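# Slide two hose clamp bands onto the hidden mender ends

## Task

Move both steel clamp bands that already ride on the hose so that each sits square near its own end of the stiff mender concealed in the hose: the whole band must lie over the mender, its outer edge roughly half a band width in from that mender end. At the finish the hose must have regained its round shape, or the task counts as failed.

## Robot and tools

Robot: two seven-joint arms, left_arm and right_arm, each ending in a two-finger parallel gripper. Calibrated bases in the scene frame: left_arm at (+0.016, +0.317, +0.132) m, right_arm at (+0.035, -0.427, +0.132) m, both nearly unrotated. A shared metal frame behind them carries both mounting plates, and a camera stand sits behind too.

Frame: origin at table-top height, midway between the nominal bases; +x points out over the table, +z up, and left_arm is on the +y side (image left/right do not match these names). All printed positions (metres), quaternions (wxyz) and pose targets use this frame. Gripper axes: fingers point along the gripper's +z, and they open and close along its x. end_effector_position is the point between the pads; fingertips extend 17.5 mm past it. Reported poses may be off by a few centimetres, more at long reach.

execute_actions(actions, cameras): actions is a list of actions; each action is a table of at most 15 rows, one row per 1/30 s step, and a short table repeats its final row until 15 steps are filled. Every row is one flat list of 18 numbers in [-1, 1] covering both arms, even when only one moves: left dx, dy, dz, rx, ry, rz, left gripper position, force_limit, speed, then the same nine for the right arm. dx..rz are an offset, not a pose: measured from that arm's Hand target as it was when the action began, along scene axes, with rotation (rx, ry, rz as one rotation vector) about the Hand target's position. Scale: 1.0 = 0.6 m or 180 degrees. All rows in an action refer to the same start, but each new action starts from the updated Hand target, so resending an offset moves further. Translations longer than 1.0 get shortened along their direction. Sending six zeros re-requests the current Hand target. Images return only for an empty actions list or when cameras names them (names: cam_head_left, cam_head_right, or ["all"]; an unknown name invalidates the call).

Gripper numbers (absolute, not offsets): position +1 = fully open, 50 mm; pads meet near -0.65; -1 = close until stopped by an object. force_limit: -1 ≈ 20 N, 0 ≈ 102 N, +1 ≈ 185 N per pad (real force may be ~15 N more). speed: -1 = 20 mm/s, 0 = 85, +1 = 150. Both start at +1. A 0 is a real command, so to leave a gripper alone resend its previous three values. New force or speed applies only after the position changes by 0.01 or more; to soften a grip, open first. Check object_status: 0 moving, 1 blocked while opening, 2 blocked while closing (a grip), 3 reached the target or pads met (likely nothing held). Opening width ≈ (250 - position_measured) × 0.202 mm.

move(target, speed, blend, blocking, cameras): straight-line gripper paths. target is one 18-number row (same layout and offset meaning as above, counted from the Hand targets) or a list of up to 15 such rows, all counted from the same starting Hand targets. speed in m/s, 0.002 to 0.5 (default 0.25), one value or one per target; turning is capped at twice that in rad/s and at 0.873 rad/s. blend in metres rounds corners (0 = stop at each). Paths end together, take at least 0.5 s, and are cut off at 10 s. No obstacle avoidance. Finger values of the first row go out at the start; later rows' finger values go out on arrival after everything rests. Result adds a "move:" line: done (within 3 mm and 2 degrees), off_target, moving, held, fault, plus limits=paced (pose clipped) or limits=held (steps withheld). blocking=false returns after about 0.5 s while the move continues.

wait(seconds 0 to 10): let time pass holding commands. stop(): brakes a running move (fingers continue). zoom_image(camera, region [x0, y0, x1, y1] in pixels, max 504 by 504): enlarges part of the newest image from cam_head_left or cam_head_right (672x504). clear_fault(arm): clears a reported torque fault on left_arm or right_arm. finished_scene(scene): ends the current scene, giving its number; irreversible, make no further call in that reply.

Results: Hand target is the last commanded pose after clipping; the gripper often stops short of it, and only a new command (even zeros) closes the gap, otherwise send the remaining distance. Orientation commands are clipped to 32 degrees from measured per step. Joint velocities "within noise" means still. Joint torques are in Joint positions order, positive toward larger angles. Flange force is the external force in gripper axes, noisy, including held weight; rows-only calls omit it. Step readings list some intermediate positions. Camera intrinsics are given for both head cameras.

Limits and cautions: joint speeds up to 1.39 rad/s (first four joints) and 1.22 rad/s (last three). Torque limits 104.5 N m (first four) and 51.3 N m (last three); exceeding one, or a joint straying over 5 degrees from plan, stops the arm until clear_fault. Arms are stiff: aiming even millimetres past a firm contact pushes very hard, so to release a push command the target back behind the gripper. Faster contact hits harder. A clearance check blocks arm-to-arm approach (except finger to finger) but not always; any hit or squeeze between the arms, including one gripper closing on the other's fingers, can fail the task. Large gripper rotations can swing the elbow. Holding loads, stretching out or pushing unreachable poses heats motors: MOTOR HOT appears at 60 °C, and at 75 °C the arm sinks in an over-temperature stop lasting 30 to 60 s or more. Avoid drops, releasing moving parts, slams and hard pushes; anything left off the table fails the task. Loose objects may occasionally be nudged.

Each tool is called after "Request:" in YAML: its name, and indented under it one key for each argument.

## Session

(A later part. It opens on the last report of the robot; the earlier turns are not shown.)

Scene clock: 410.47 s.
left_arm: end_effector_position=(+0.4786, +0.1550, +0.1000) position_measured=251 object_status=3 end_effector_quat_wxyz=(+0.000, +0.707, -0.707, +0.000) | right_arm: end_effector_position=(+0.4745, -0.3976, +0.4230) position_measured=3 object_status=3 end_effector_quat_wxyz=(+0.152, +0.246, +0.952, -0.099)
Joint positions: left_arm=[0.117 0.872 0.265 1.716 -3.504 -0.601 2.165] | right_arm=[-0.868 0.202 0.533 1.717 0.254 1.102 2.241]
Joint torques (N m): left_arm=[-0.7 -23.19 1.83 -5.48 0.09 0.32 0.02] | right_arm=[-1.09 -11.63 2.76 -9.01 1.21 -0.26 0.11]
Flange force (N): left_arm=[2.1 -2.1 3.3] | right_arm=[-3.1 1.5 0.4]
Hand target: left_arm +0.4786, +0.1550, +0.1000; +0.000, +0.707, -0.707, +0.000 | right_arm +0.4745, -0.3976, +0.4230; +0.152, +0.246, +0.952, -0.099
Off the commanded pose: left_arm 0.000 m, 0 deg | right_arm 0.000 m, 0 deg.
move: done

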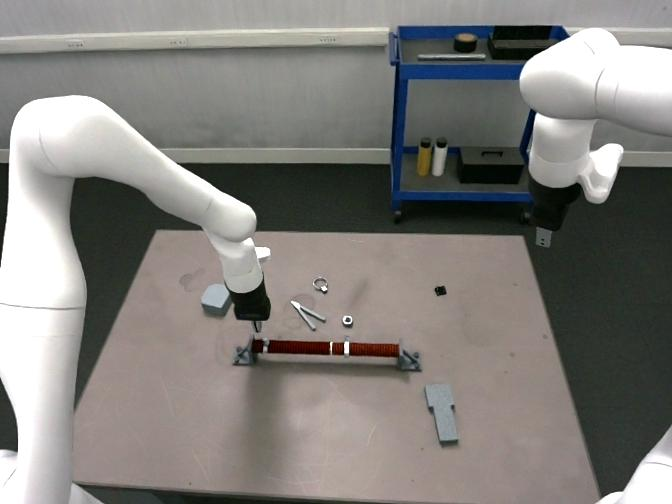

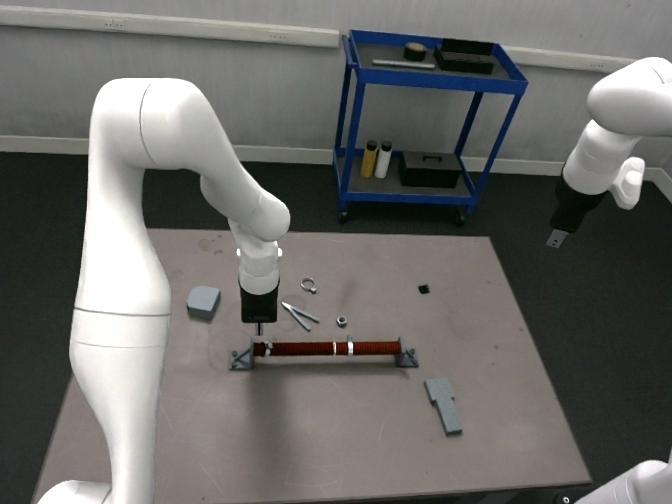

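Request:
move:
  target:
    - [0,0.0017,-0.0625,0,0,0,-1,-0.8,0,0,0,0,0,0,0,1,1,1]
    - [0,-0.025,-0.0625,0,0,0,-1,-0.8,0,0,0,0,0,0,0,1,1,1]
  speed: [0.06,0.04]
  cameras: ["all"]

Request:
zoom_image:
  camera: "cam_head_left"
  region: [235, 315, 295, 360]

Request:
zoom_image:
  camera: "cam_head_right"
  region: [235, 315, 295, 360]

Scene clock: 420.37 s.
left_arm: end_effector_position=(+0.4786, +0.1401, +0.0625) position_measured=251 object_status=3 end_effector_quat_wxyz=(+0.000, +0.707, -0.707, +0.000) | right_arm: end_effector_position=(+0.4745, -0.3976, +0.4230) position_measured=3 object_status=3 end_effector_quat_wxyz=(+0.152, +0.246, +0.952, -0.099)
Joint positions: left_arm=[0.167 0.953 0.233 1.694 -3.518 -0.538 2.203] | right_arm=[-0.868 0.202 0.533 1.717 0.254 1.102 2.241]
Joint torques (N m): left_arm=[15.24 -11.78 18.6 13.54 7.29 -5.37 0.38] | right_arm=[-1.09 -11.58 2.77 -9.02 1.24 -0.22 0.13]
Flange force (N): left_arm=[-18.9 -39.6 2.8] | right_arm=[-3.0 1.4 0.5]
Hand target: left_arm +0.4786, +0.1400, +0.0625; +0.000, +0.707, -0.707, +0.000 | right_arm +0.4745, -0.3976, +0.4230; +0.152, +0.246, +0.952, -0.099
Off the commanded pose: left_arm 0.000 m, 0 deg | right_arm 0.000 m, 0 deg.
move: done

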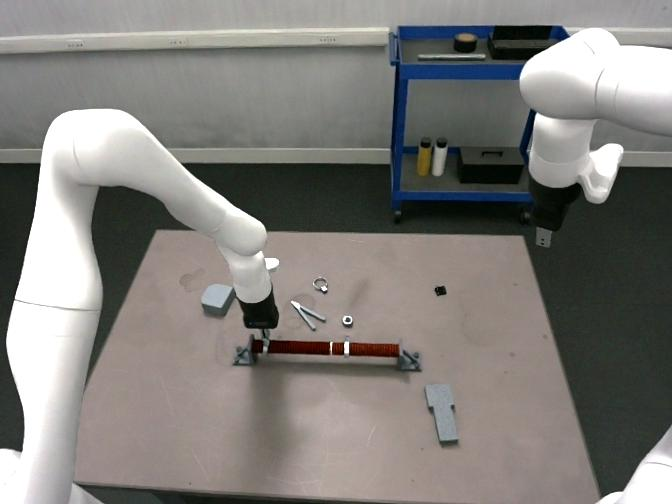

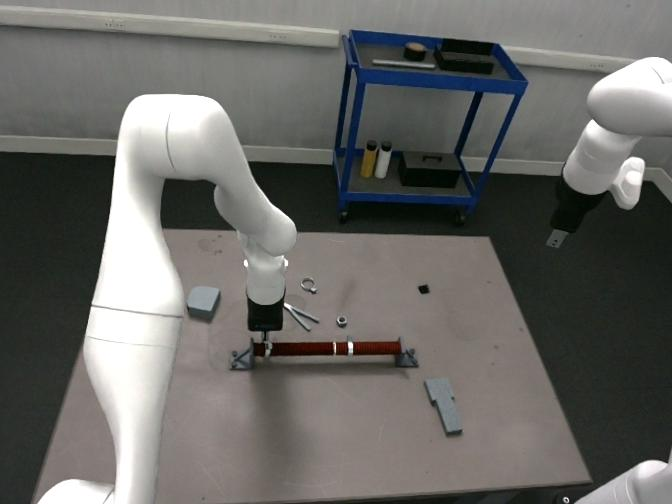

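Scaled by 8.400.

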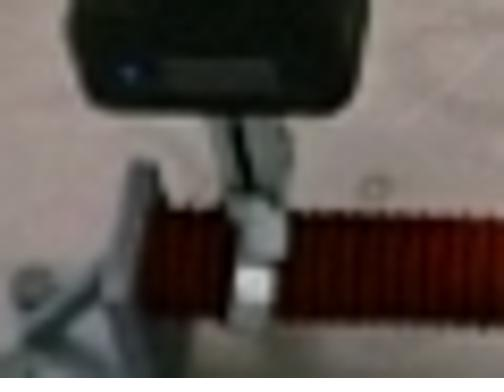

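Scaled by 8.400.

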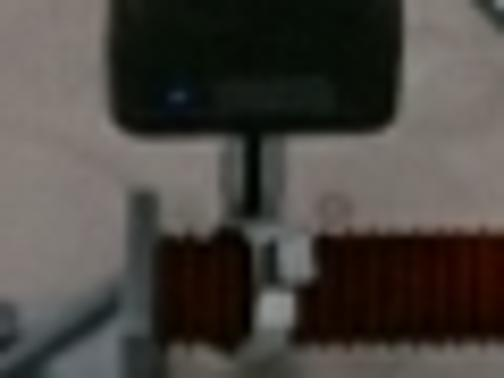

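Request:
move:
  target:
    - [0.01,0,0,0,0,0,-1,-0.8,0,0,0,0,0,0,0,1,1,1]
    - [0.01,0,0.14,0,0,0,-1,-0.8,0,0,0,0,0,0,0,1,1,1]
    - [-0.1258,-0.0125,0.095,0,-0.2222,0,0.25,-0.5,0,0,0,0,0,0,0,1,1,1]
    - [-0.0813,-0.0125,0.042,0,-0.2222,0,0.25,-0.5,0,0,0,0,0,0,0,1,1,1]
  speed: [0.1,0.2,0.2,0.05]
  blend: [0,0.01,0,0]
  cameras: ["all"]

Request:
zoom_image:
  camera: "cam_head_left"
  region: [235, 315, 295, 360]

Scene clock: 449.00 s.
left_arm: end_effector_position=(+0.4298, +0.1325, +0.0877) position_measured=116 object_status=3 end_effector_quat_wxyz=(-0.242, +0.664, -0.665, +0.242) | right_arm: end_effector_position=(+0.4745, -0.3976, +0.4230) position_measured=3 object_status=3 end_effector_quat_wxyz=(+0.152, +0.246, +0.952, -0.099)
Joint positions: left_arm=[1.163 1.125 -0.673 2.389 -3.197 0.718 2.593] | right_arm=[-0.868 0.202 0.533 1.717 0.254 1.102 2.241]
Joint torques (N m): left_arm=[-0.64 -17.74 -5.71 0.71 1.49 1.46 0.07] | right_arm=[-1.09 -11.61 2.8 -9.04 1.21 -0.23 0.1]
Flange force (N): left_arm=[1.0 4.5 2.4] | right_arm=[-3.0 1.4 0.5]
Hand target: left_arm +0.4298, +0.1325, +0.0877; -0.242, +0.664, -0.665, +0.242 | right_arm +0.4745, -0.3976, +0.4230; +0.152, +0.246, +0.952, -0.099
Off the commanded pose: left_arm 0.000 m, 0 deg | right_arm 0.000 m, 0 deg.
move: done

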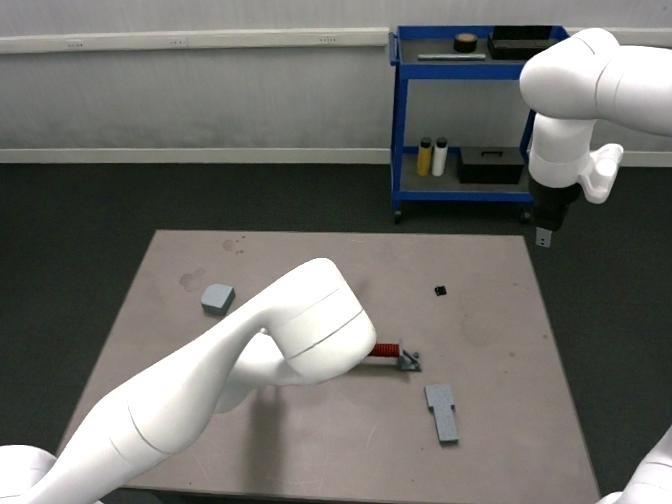

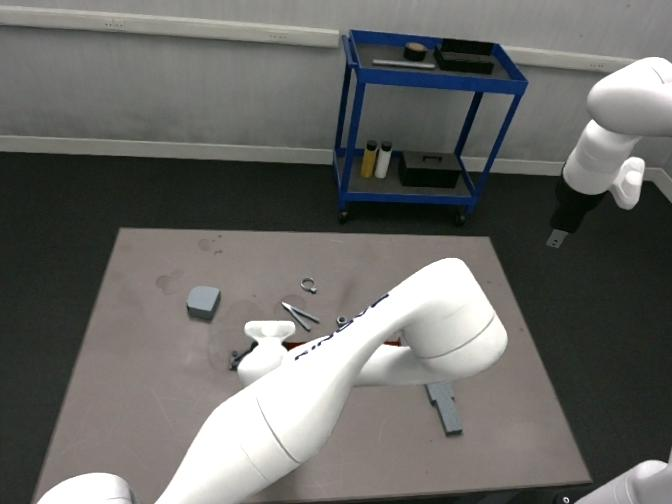

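Scaled by 8.400.

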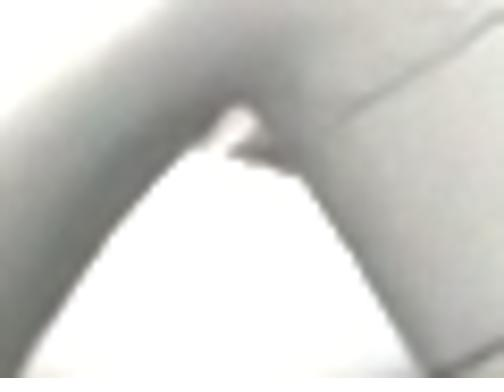

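Request:
move:
  target: [0,0,0,0,0,0,-1,-0.5,-1,0,0,0,0,0,0,1,1,1]
  speed: 0.05

Scene clock: 455.43 s.
left_arm: end_effector_position=(+0.4297, +0.1324, +0.0878) position_measured=234 object_status=2 end_effector_quat_wxyz=(-0.242, +0.664, -0.665, +0.242) | right_arm: end_effector_position=(+0.4745, -0.3976, +0.4230) position_measured=3 object_status=3 end_effector_quat_wxyz=(+0.152, +0.246, +0.952, -0.099)
Joint positions: left_arm=[1.163 1.124 -0.673 2.389 -3.197 0.718 2.593] | right_arm=[-0.868 0.202 0.533 1.717 0.254 1.102 2.241]
Joint torques (N m): left_arm=[-10.08 -2.27 -4.91 -8.23 0.85 -1.22 -0.1] | right_arm=[-1.09 -11.56 2.82 -9.06 1.25 -0.2 0.11]
Flange force (N): left_arm=[7.7 -2.4 -64.9] | right_arm=[-2.9 1.3 0.6]
Hand target: left_arm +0.4298, +0.1325, +0.0877; -0.242, +0.664, -0.665, +0.242 | right_arm +0.4745, -0.3976, +0.4230; +0.152, +0.246, +0.952, -0.099
Off the commanded pose: left_arm 0.000 m, 0 deg | right_arm 0.000 m, 0 deg.
move: done

Request:
move:
  target:
    - [0,0,0,0,0,0,0.25,-0.5,0,0,0,0,0,0,0,1,1,1]
    - [-0.0445,0,0.053,0,0,0,0.25,-0.5,0,0,0,0,0,0,0,1,1,1]
    - [0.0812,0.0042,0.0788,0,0.2222,0,0.25,-0.5,0,0,0,0,0,0,0,1,1,1]
    - [0.0812,0.0042,-0.0628,0,0.2222,0,0.25,-0.5,0,0,0,0,0,0,0,1,1,1]
    - [0.0812,0.0042,-0.0628,0,0.2222,0,-1,-0.6,-1,0,0,0,0,0,0,1,1,1]
  speed: [0.1,0.12,0.25,0.08,0.05]
  blend: [0,0.01,0,0,0]
  cameras: ["all"]

Request:
zoom_image:
  camera: "cam_head_left"
  region: [235, 315, 295, 360]

Request:
zoom_image:
  camera: "cam_head_right"
  region: [235, 315, 295, 360]

Scene clock: 486.53 s.
left_arm: end_effector_position=(+0.4786, +0.1350, +0.0501) position_measured=251 object_status=3 end_effector_quat_wxyz=(+0.000, +0.707, -0.707, +0.000) | right_arm: end_effector_position=(+0.4745, -0.3976, +0.4230) position_measured=3 object_status=3 end_effector_quat_wxyz=(+0.152, +0.246, +0.952, -0.099)
Joint positions: left_arm=[0.148 0.988 0.279 1.686 -3.611 -0.534 2.289] | right_arm=[-0.868 0.202 0.533 1.717 0.254 1.102 2.241]
Joint torques (N m): left_arm=[11.6 -8.88 13.51 17.43 6.49 -7.06 0.42] | right_arm=[-1.11 -11.59 2.79 -9.06 1.24 -0.18 0.11]
Flange force (N): left_arm=[-9.2 -43.5 0.7] | right_arm=[-3.0 1.3 0.7]
Hand target: left_arm +0.4785, +0.1350, +0.0500; +0.000, +0.707, -0.707, +0.000 | right_arm +0.4745, -0.3976, +0.4230; +0.152, +0.246, +0.952, -0.099
Off the commanded pose: left_arm 0.000 m, 0 deg | right_arm 0.000 m, 0 deg.
move: done

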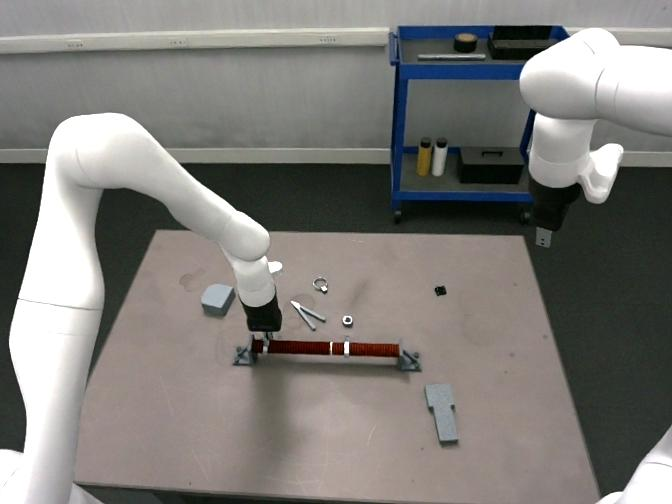

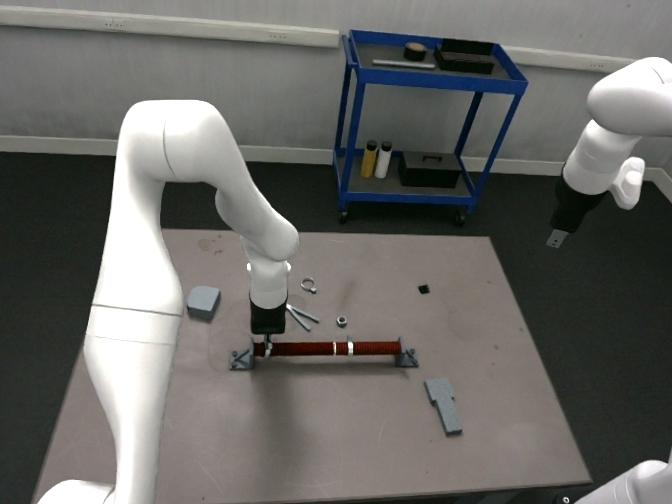

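Scaled by 8.400.

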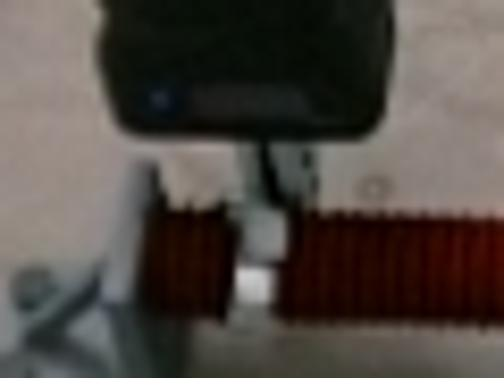

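Scaled by 8.400.

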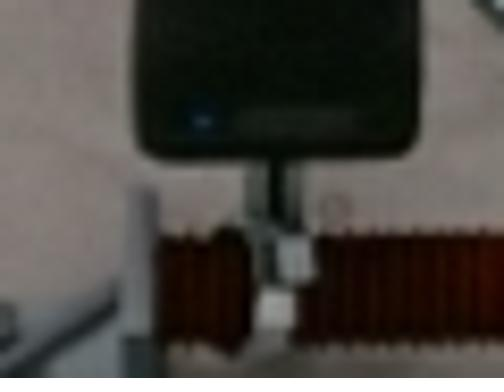

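Request:
move:
  target:
    - [0.008,0,0,0,0,0,-1,-0.6,-1,0,0,0,0,0,0,1,1,1]
    - [0.008,0,0.14,0,0,0,-1,-0.6,-1,0,0,0,0,0,0,1,1,1]
    - [-0.079,-0.0025,0.125,0,0,0,0.2,-0.6,0,0,0,0,0,0,0,1,1,1]
    - [-0.079,-0.0025,0.0667,0,0,0,0.2,-0.6,0,0,0,0,0,0,0,1,1,1]
  speed: [0.1,0.2,0.2,0.06]
  blend: [0,0.02,0,0]
  cameras: ["all"]

Request:
zoom_image:
  camera: "cam_head_left"
  region: [245, 325, 289, 358]

Request:
zoom_image:
  camera: "cam_head_right"
  region: [245, 325, 289, 358]

Scene clock: 506.00 s.
left_arm: end_effector_position=(+0.4311, +0.1335, +0.0901) position_measured=123 object_status=3 end_effector_quat_wxyz=(+0.000, +0.707, -0.707, +0.000) | right_arm: end_effector_position=(+0.4745, -0.3976, +0.4230) position_measured=3 object_status=3 end_effector_quat_wxyz=(+0.152, +0.246, +0.952, -0.099)
Joint positions: left_arm=[0.17 0.853 0.285 1.849 -3.598 -0.503 2.339] | right_arm=[-0.868 0.202 0.533 1.717 0.254 1.102 2.241]
Joint torques (N m): left_arm=[-0.73 -21.82 2.01 -4.42 0.13 0.34 -0.01] | right_arm=[-1.08 -11.61 2.77 -9.01 1.23 -0.23 0.14]
Flange force (N): left_arm=[2.4 -1.8 3.6] | right_arm=[-3.0 1.5 0.4]
Hand target: left_arm +0.4311, +0.1335, +0.0901; +0.000, +0.707, -0.707, +0.000 | right_arm +0.4745, -0.3976, +0.4230; +0.152, +0.246, +0.952, -0.099
Off the commanded pose: left_arm 0.000 m, 0 deg | right_arm 0.000 m, 0 deg.
move: done

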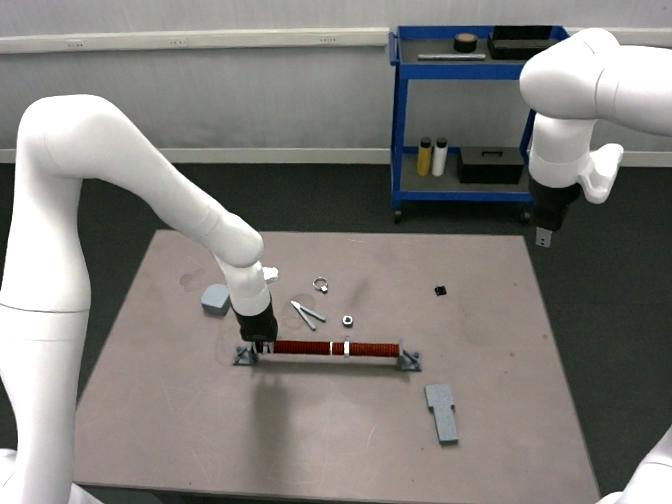

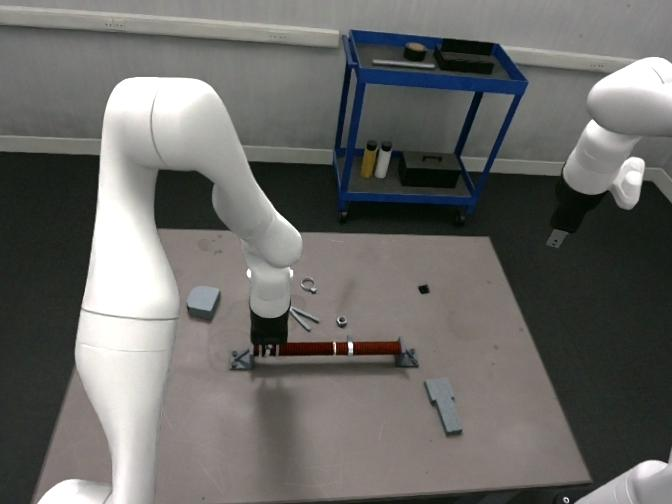

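Scaled by 11.455.

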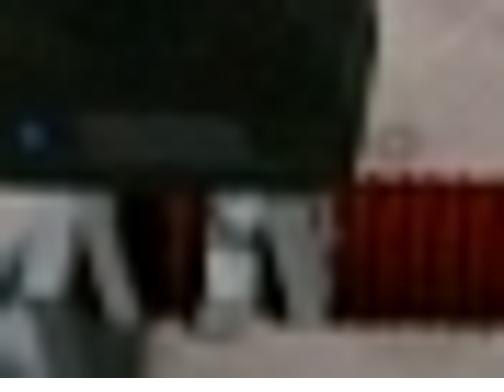

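Scaled by 11.455.

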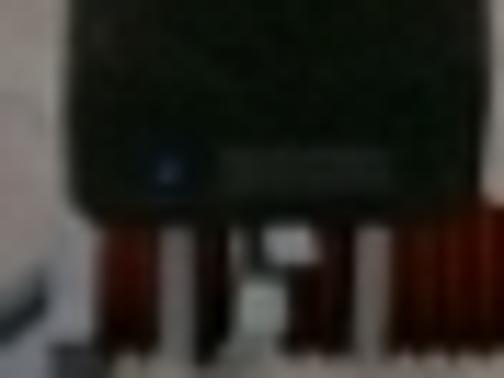

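Request:
move:
  target: [0,0,0,0,0,0,-1,-0.6,-1,0,0,0,0,0,0,1,1,1]
  speed: 0.05
  cameras: ["all"]

Request:
zoom_image:
  camera: "cam_head_right"
  region: [245, 325, 289, 358]

Request:
zoom_image:
  camera: "cam_head_left"
  region: [245, 325, 289, 358]

Scene clock: 511.90 s.
left_arm: end_effector_position=(+0.4312, +0.1334, +0.0901) position_measured=213 object_status=2 end_effector_quat_wxyz=(+0.000, +0.707, -0.708, +0.001) | right_arm: end_effector_position=(+0.4745, -0.3976, +0.4230) position_measured=3 object_status=3 end_effector_quat_wxyz=(+0.152, +0.246, +0.952, -0.099)
Joint positions: left_arm=[0.171 0.853 0.286 1.849 -3.598 -0.503 2.339] | right_arm=[-0.868 0.202 0.533 1.717 0.254 1.102 2.241]
Joint torques (N m): left_arm=[-10.21 -22.37 -9.43 -1.38 -2.41 -4.41 0.3] | right_arm=[-1.09 -11.59 2.75 -9.01 1.22 -0.21 0.12]
Flange force (N): left_arm=[24.3 -1.2 6.5] | right_arm=[-3.0 1.4 0.4]
Hand target: left_arm +0.4311, +0.1335, +0.0901; +0.000, +0.707, -0.707, +0.000 | right_arm +0.4745, -0.3976, +0.4230; +0.152, +0.246, +0.952, -0.099
Off the commanded pose: left_arm 0.000 m, 0 deg | right_arm 0.000 m, 0 deg.
move: done

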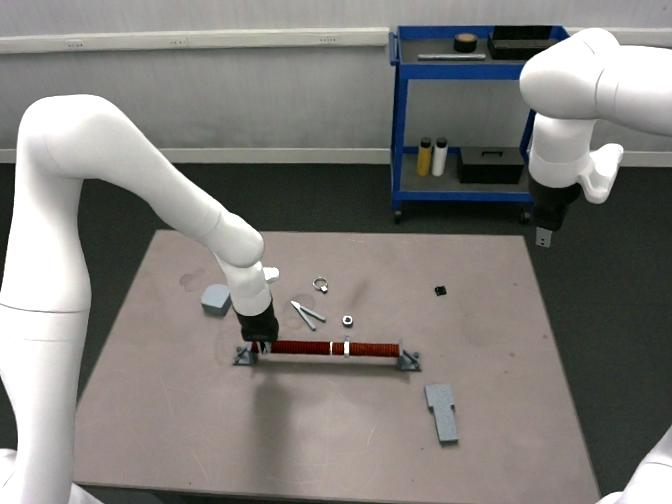

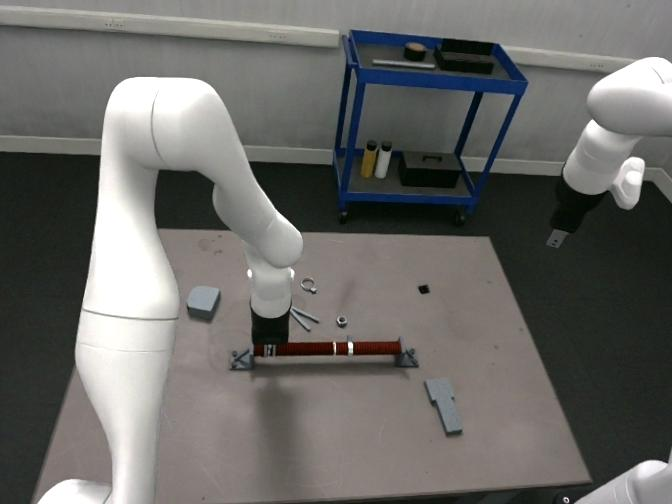

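Scaled by 11.455.

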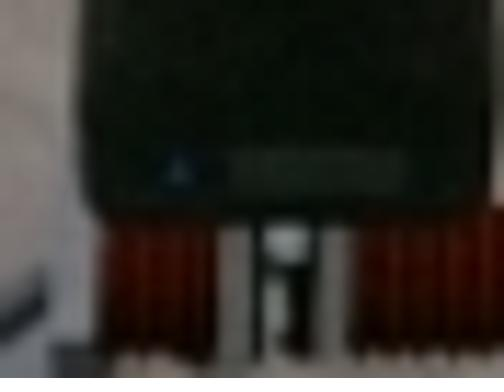

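Scaled by 11.455.

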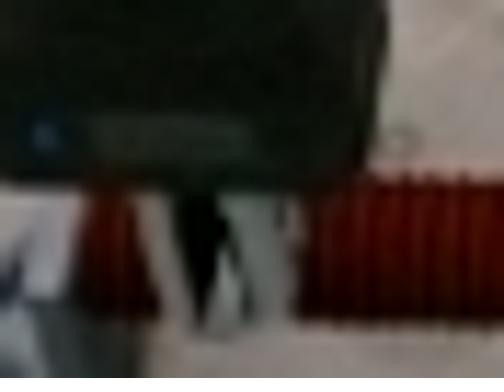

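Request:
move:
  target: [0,-0.0333,0,0,0,0,-1,-0.6,-1,0,0,0,0,0,0,1,1,1]
  speed: 0.04
  cameras: ["all"]

Request:
zoom_image:
  camera: "cam_head_right"
  region: [245, 325, 289, 358]

Request:
zoom_image:
  camera: "cam_head_left"
  region: [245, 325, 289, 358]

Scene clock: 516.57 s.
left_arm: end_effector_position=(+0.4313, +0.1146, +0.0899) position_measured=213 object_status=2 end_effector_quat_wxyz=(-0.001, +0.707, -0.707, +0.000) | right_arm: end_effector_position=(+0.4745, -0.3976, +0.4230) position_measured=3 object_status=3 end_effector_quat_wxyz=(+0.152, +0.246, +0.952, -0.099)
Joint positions: left_arm=[0.212 0.863 0.285 1.819 -3.587 -0.523 2.366] | right_arm=[-0.868 0.202 0.533 1.717 0.254 1.102 2.241]
Joint torques (N m): left_arm=[56.54 -14.91 70.35 -27.67 15.69 32.35 -1.3] | right_arm=[-1.08 -11.61 2.79 -9.01 1.24 -0.23 0.13]
Flange force (N): left_arm=[-133.7 0.7 -31.9] | right_arm=[-3.0 1.5 0.4]
Hand target: left_arm +0.4311, +0.1136, +0.0901; +0.000, +0.707, -0.707, +0.000 | right_arm +0.4745, -0.3976, +0.4230; +0.152, +0.246, +0.952, -0.099
Off the commanded pose: left_arm 0.001 m, 0 deg | right_arm 0.000 m, 0 deg.
TORQUE WARNING: the torque sensor of joint 3 (upper arm roll) of the left arm reached its warning level (56.7 N m). A warning alone does not stop the arm.
move: done

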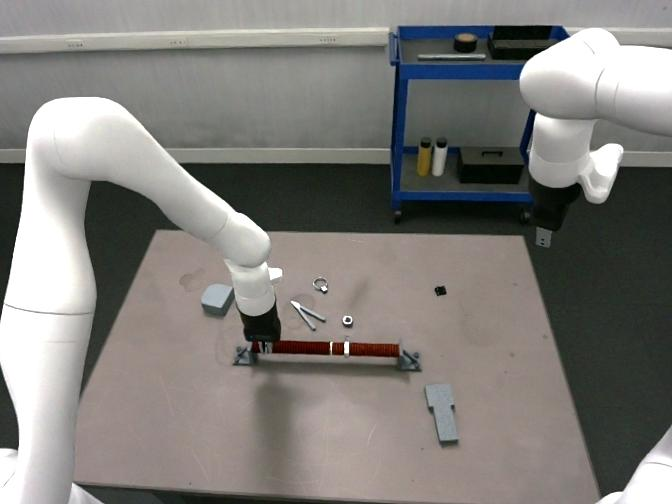

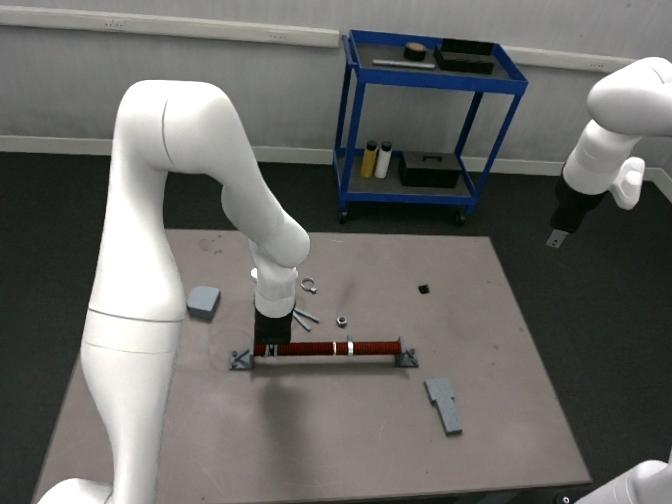

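Scaled by 11.455.

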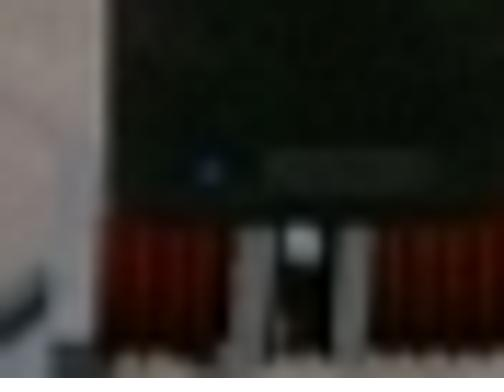

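Scaled by 11.455.

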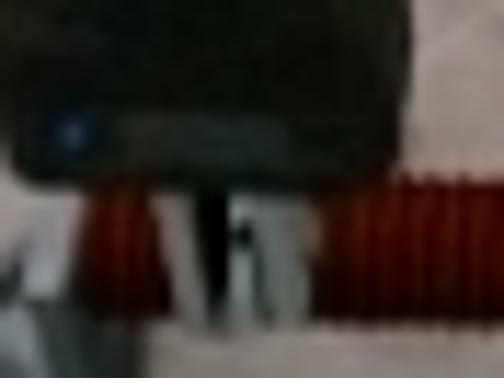

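Request:
move:
  target:
    - [0,0.033,0,0,0,0,-1,-0.6,-1,0,0,0,0,0,0,1,1,1]
    - [0,0.033,0,0,0,0,0.2,-0.6,0,0,0,0,0,0,0,1,1,1]
    - [0,0.033,0.06,0,0,0,0.2,-0.6,0,0,0,0,0,0,0,1,1,1]
    - [0.0675,0.04,0.06,0,0,0,0.2,-0.6,0,0,0,0,0,0,0,1,1,1]
    - [0.0675,0.04,-0.001,0,0,0,0.2,-0.6,0,0,0,0,0,0,0,1,1,1]
    - [0.0675,0.04,-0.001,0,0,0,-1,-0.4,-1,0,0,0,0,0,0,1,1,1]
  speed: [0.05,0.1,0.12,0.15,0.06,0.05]
  cameras: ["all"]

Request:
zoom_image:
  camera: "cam_head_right"
  region: [245, 325, 289, 358]

Request:
zoom_image:
  camera: "cam_head_left"
  region: [245, 325, 289, 358]

Scene clock: 544.97 s.
left_arm: end_effector_position=(+0.4716, +0.1376, +0.0895) position_measured=252 object_status=3 end_effector_quat_wxyz=(+0.000, +0.707, -0.707, +0.000) | right_arm: end_effector_position=(+0.4745, -0.3976, +0.4230) position_measured=3 object_status=3 end_effector_quat_wxyz=(+0.152, +0.246, +0.952, -0.099)
Joint positions: left_arm=[0.127 0.901 0.311 1.719 -3.587 -0.591 2.273] | right_arm=[-0.868 0.202 0.533 1.717 0.254 1.102 2.241]
Joint torques (N m): left_arm=[-0.74 -23.36 2.29 -5.19 0.14 0.27 0] | right_arm=[-1.12 -11.56 2.8 -9.02 1.22 -0.21 0.13]
Flange force (N): left_arm=[2.3 -2.1 3.8] | right_arm=[-3.0 1.3 0.5]
Hand target: left_arm +0.4716, +0.1376, +0.0895; +0.000, +0.707, -0.707, +0.000 | right_arm +0.4745, -0.3976, +0.4230; +0.152, +0.246, +0.952, -0.099
Off the commanded pose: left_arm 0.000 m, 0 deg | right_arm 0.000 m, 0 deg.
TORQUE WARNING: the torque sensor of joint 3 (upper arm roll) of the left arm reached its warning level (56.7 N m). A warning alone does not stop the arm.
move: done

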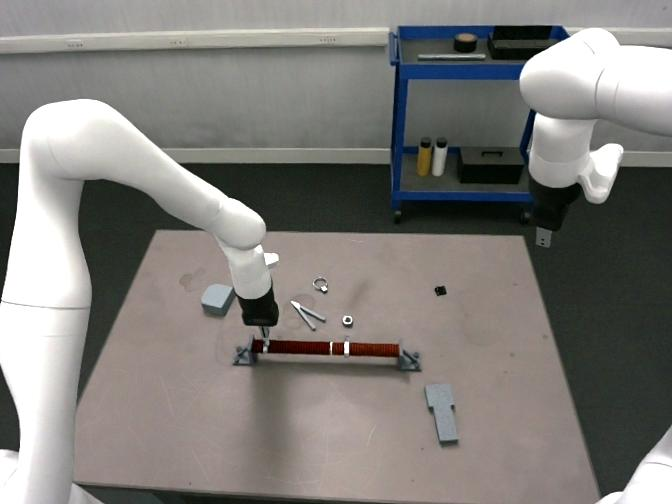

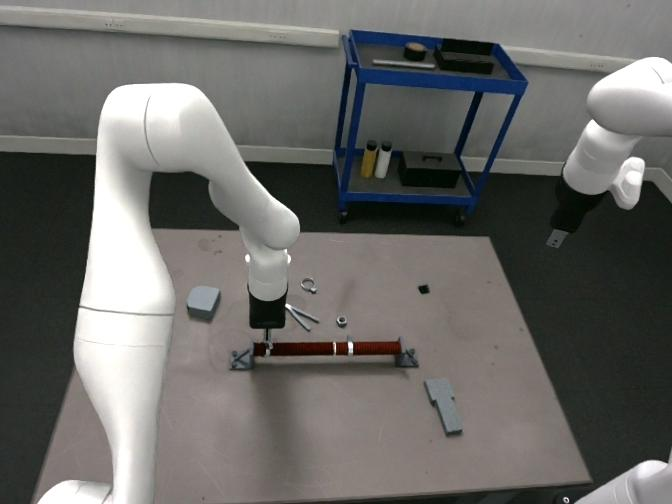

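Scaled by 11.455.

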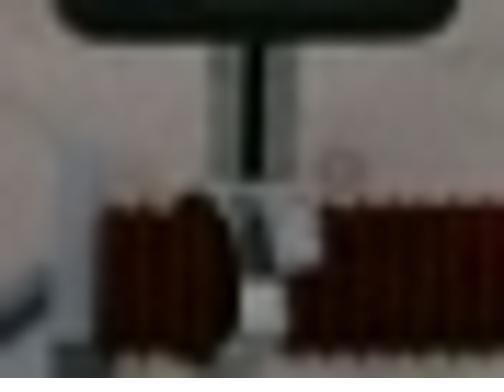

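Scaled by 11.455.

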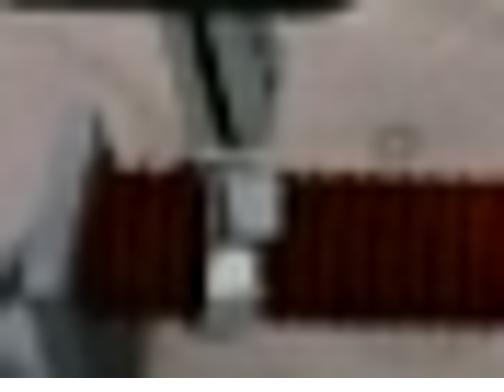

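Request:
move:
  target:
    - [0,0,0.085,0,0,0,-1,-0.4,-1,0,0,0,0,0,0,1,1,1]
    - [-0.051,-0.0543,0.085,0,0,0,-1,-0.4,-1,0,0,0,0,0,0,1,1,1]
    - [-0.051,-0.0543,0.015,0,0,0,-1,-0.4,-1,0,0,0,0,0,0,1,1,1]
    - [-0.051,-0.0193,0.015,0,0,0,-1,-0.4,-1,0,0,0,0,0,0,1,1,1]
  speed: [0.2,0.2,0.1,0.04]
  blend: [0.02,0.01,0,0]
  cameras: ["all"]

Request:
zoom_image:
  camera: "cam_head_right"
  region: [245, 325, 289, 358]

Request:
zoom_image:
  camera: "cam_head_left"
  region: [245, 325, 289, 358]

Scene clock: 570.63 s.
left_arm: end_effector_position=(+0.4411, +0.1260, +0.0985) position_measured=252 object_status=3 end_effector_quat_wxyz=(+0.000, +0.707, -0.707, +0.000) | right_arm: end_effector_position=(+0.4745, -0.3976, +0.4230) position_measured=3 object_status=3 end_effector_quat_wxyz=(+0.152, +0.246, +0.952, -0.099)
Joint positions: left_arm=[0.169 0.852 0.304 1.806 -3.586 -0.551 2.331] | right_arm=[-0.868 0.202 0.533 1.717 0.254 1.102 2.241]
Joint torques (N m): left_arm=[-0.81 -22.25 2.05 -4.95 0.13 0.32 -0.01] | right_arm=[-1.07 -11.6 2.81 -9 1.21 -0.23 0.11]
Flange force (N): left_arm=[2.5 -1.6 3.6] | right_arm=[-3.1 1.5 0.4]
Hand target: left_arm +0.4410, +0.1260, +0.0985; +0.000, +0.707, -0.707, +0.000 | right_arm +0.4745, -0.3976, +0.4230; +0.152, +0.246, +0.952, -0.099
Off the commanded pose: left_arm 0.000 m, 0 deg | right_arm 0.000 m, 0 deg.
move: done

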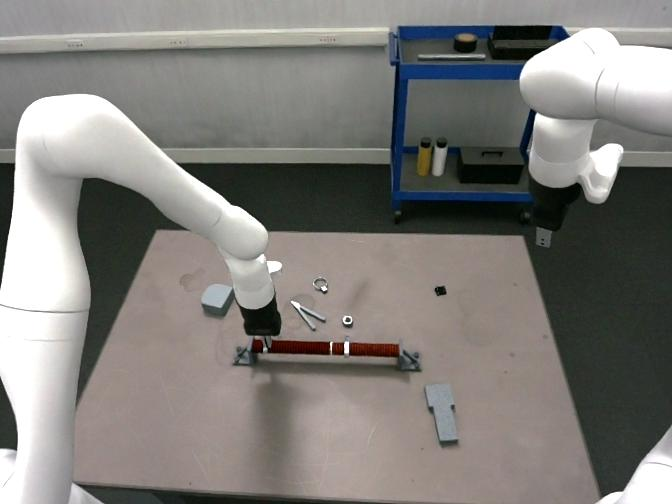

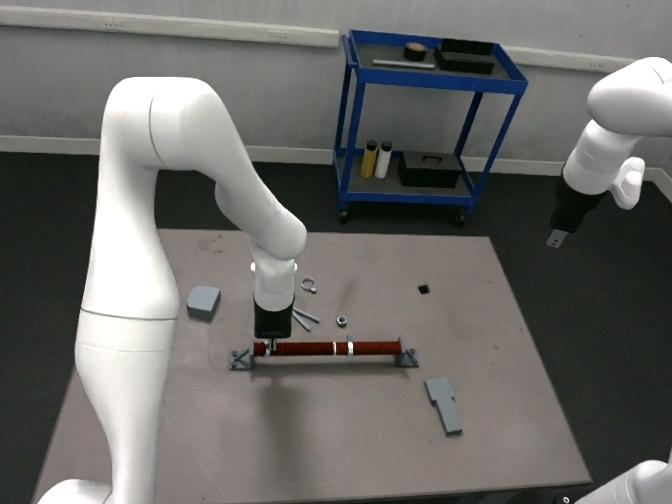

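Scaled by 11.455.

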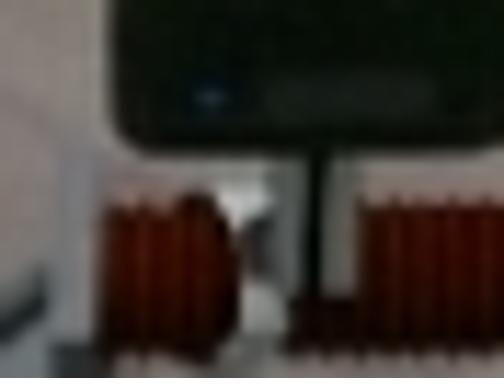

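Scaled by 11.455.

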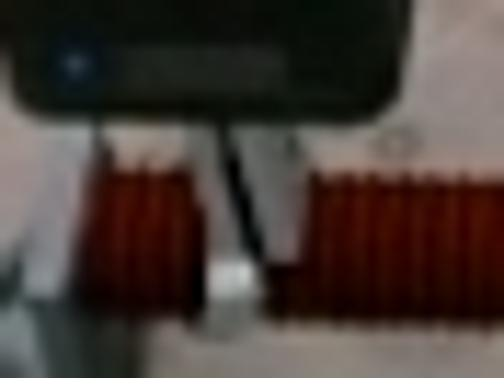

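Request:
move:
  target:
    - [0,-0.02,0.06,0,0,0,-1,-0.4,-1,0,0,0,0,0,0,1,1,1]
    - [0.0625,0.05,0.06,0,0,0,-1,-0.4,-1,0,0,0,0,0,0,1,1,1]
    - [0.0625,0.05,-0.06,0,0,0,-1,-0.4,-1,0,0,0,0,0,0,1,1,1]
    - [0.0575,0.05,-0.06,0,0,0,-1,-0.4,-1,0,0,0,0,0,0,1,1,1]
    - [0.0575,0.0133,-0.06,0,0,0,-1,-0.4,-1,0,0,0,0,0,0,1,1,1]
  speed: [0.2,0.2,0.08,0.05,0.03]
  blend: [0.02,0.01,0,0,0]
  cameras: ["all"]

Request:
zoom_image:
  camera: "cam_head_right"
  region: [245, 325, 289, 358]

Request:
zoom_image:
  camera: "cam_head_left"
  region: [245, 325, 289, 358]

Scene clock: 591.37 s.
left_arm: end_effector_position=(+0.4756, +0.1334, +0.0625) position_measured=252 object_status=3 end_effector_quat_wxyz=(+0.000, +0.707, -0.708, +0.001) | right_arm: end_effector_position=(+0.4745, -0.3976, +0.4230) position_measured=3 object_status=3 end_effector_quat_wxyz=(+0.152, +0.246, +0.952, -0.099)
Joint positions: left_arm=[0.148 0.96 0.287 1.698 -3.601 -0.55 2.286] | right_arm=[-0.868 0.202 0.533 1.717 0.254 1.102 2.241]
Joint torques (N m): left_arm=[12.65 -2.1 13.57 29.88 8.65 -13.65 0.56] | right_arm=[-1.09 -11.59 2.78 -9 1.23 -0.24 0.11]
Flange force (N): left_arm=[-3.6 -64.0 2.5] | right_arm=[-3.1 1.5 0.3]
Hand target: left_arm +0.4756, +0.1339, +0.0625; +0.000, +0.707, -0.707, +0.000 | right_arm +0.4745, -0.3976, +0.4230; +0.152, +0.246, +0.952, -0.099
Off the commanded pose: left_arm 0.001 m, 0 deg | right_arm 0.000 m, 0 deg.
move: done; blend cut to 0.019 m at target 1

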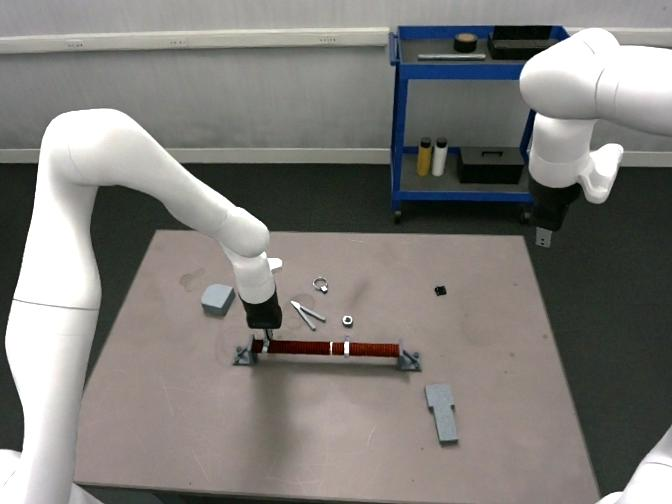

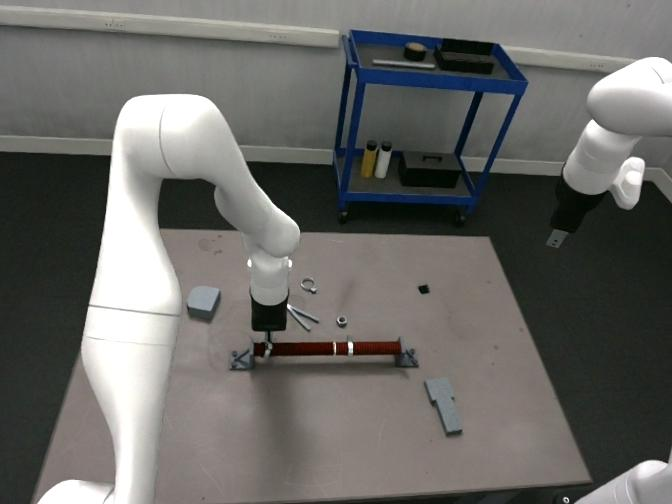

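Scaled by 11.455.

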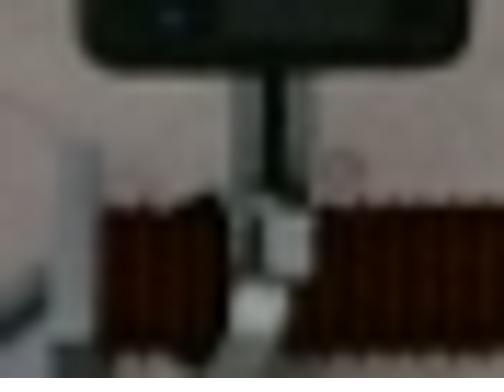

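Scaled by 11.455.

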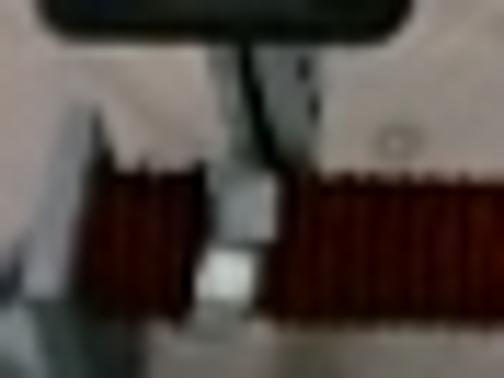

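Request:
move:
  target:
    - [0.006,0.02,0,0,0,0,-1,-0.4,-1,0,0,0,0,0,0,1,1,1]
    - [0.006,0.02,0.12,0,0,0,-1,-0.4,-1,0,0,0,0,0,0,1,1,1]
    - [-0.0855,0.0385,0.12,0,0,0,-1,-0.4,-1,0,0,0,0,0,0,1,1,1]
    - [-0.0855,0.0385,0,0,0,0,-1,-0.4,-1,0,0,0,0,0,0,1,1,1]
    - [-0.081,0.0385,0,0,0,0,-1,-0.4,-1,0,0,0,0,0,0,1,1,1]
    - [-0.081,0.0035,0,0,0,0,-1,-0.4,-1,0,0,0,0,0,0,1,1,1]
  speed: [0.08,0.2,0.25,0.12,0.05,0.03]
  blend: [0.003,0.02,0.01,0,0,0]
  cameras: ["all"]

Request:
zoom_image:
  camera: "cam_head_right"
  region: [245, 325, 289, 358]

Request:
zoom_image:
  camera: "cam_head_left"
  region: [245, 325, 289, 358]

Scene clock: 603.33 s.
left_arm: end_effector_position=(+0.4269, +0.1361, +0.0624) position_measured=252 object_status=3 end_effector_quat_wxyz=(+0.000, +0.707, -0.707, +0.000) | right_arm: end_effector_position=(+0.4745, -0.3976, +0.4230) position_measured=3 object_status=3 end_effector_quat_wxyz=(+0.152, +0.246, +0.952, -0.099)
Joint positions: left_arm=[0.194 0.906 0.245 1.863 -3.618 -0.429 2.358] | right_arm=[-0.868 0.202 0.533 1.717 0.254 1.102 2.241]
Joint torques (N m): left_arm=[5.51 -28.98 10.71 -18.21 0.32 9.43 -0.19] | right_arm=[-1.08 -11.54 2.79 -9.06 1.22 -0.22 0.12]
Flange force (N): left_arm=[-20.4 16.7 2.3] | right_arm=[-2.8 1.3 0.4]
Hand target: left_arm +0.4269, +0.1361, +0.0625; +0.000, +0.707, -0.707, +0.000 | right_arm +0.4745, -0.3976, +0.4230; +0.152, +0.246, +0.952, -0.099
Off the commanded pose: left_arm 0.000 m, 0 deg | right_arm 0.000 m, 0 deg.
move: done

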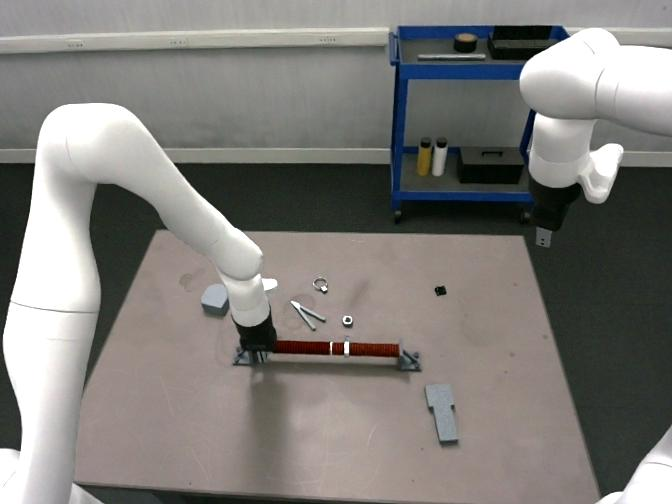

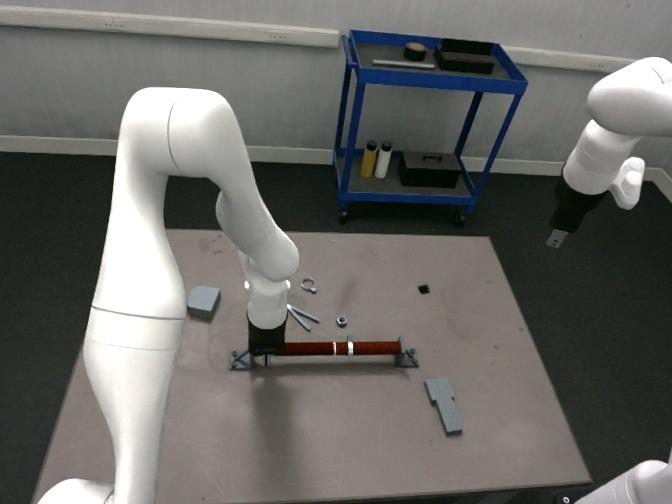

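Scaled by 11.455.

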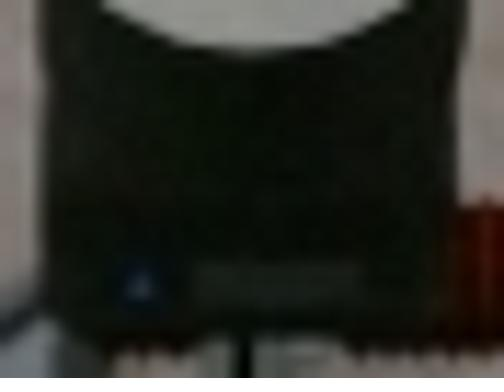

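Scaled by 11.455.

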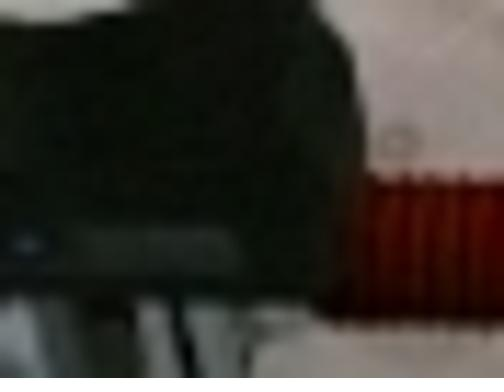

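Request:
move:
  target:
    - [-0.005,0.015,0,0,0,0,-1,-0.4,-1,0,0,0,0,0,0,1,1,1]
    - [-0.005,0.015,0.13,0,0,0,-1,-0.4,-1,0,0,0,0,0,0,1,1,1]
    - [0.0405,-0.06,0.16,0,0,0.5,0.6,-0.8,0,0,0,0,0,0,0,1,1,1]
  speed: [0.08,0.2,0.25]
  blend: [0.003,0.02,0]
  cameras: ["all"]

Request:
zoom_image:
  camera: "cam_head_right"
  region: [245, 325, 289, 358]

Request:
zoom_image:
  camera: "cam_head_left"
  region: [245, 325, 289, 358]

Scene clock: 612.97 s.
left_arm: end_effector_position=(+0.4512, +0.1001, +0.1585) position_measured=63 object_status=3 end_effector_quat_wxyz=(+0.000, +1.000, +0.000, +0.000) | right_arm: end_effector_position=(+0.4745, -0.3976, +0.4230) position_measured=3 object_status=3 end_effector_quat_wxyz=(+0.152, +0.246, +0.952, -0.099)
Joint positions: left_arm=[0.456 0.736 -0.072 1.7 -3.069 -0.708 3.49] | right_arm=[-0.868 0.202 0.533 1.717 0.254 1.102 2.241]
Joint torques (N m): left_arm=[-0.61 -22.56 -0.53 -6.47 0.07 0.25 0.03] | right_arm=[-1.12 -11.62 2.77 -9.02 1.2 -0.22 0.14]
Flange force (N): left_arm=[2.1 2.4 3.0] | right_arm=[-3.0 1.4 0.5]
Hand target: left_arm +0.4512, +0.1001, +0.1585; +0.000, +1.000, +0.000, +0.000 | right_arm +0.4745, -0.3976, +0.4230; +0.152, +0.246, +0.952, -0.099
Off the commanded pose: left_arm 0.000 m, 0 deg | right_arm 0.000 m, 0 deg.
move: done

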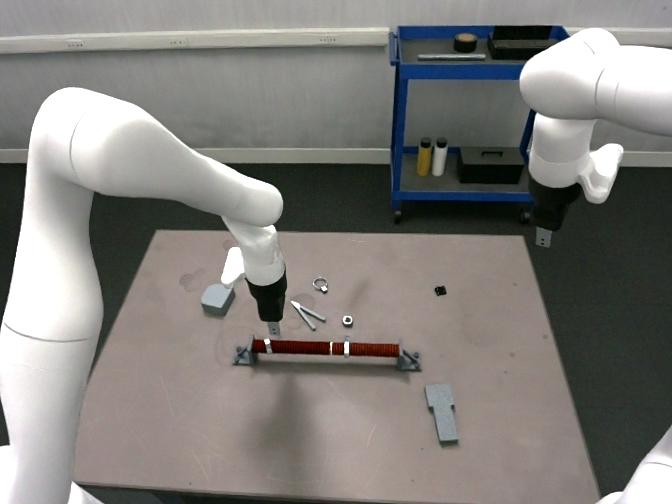

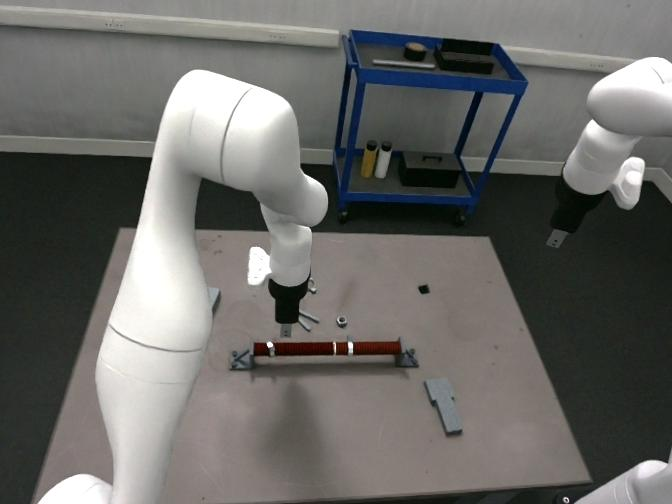

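Scaled by 11.455.

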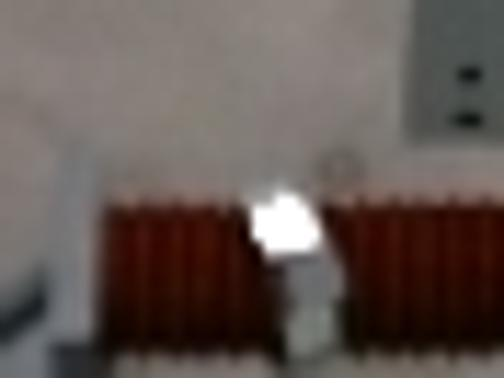

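Scaled by 11.455.

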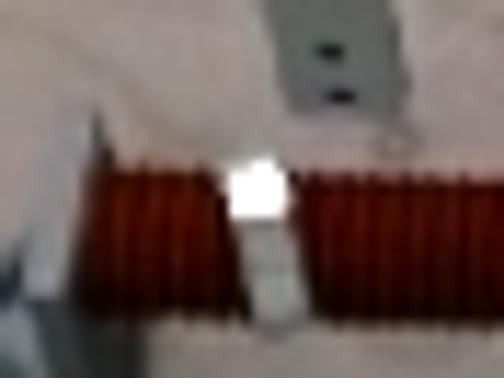

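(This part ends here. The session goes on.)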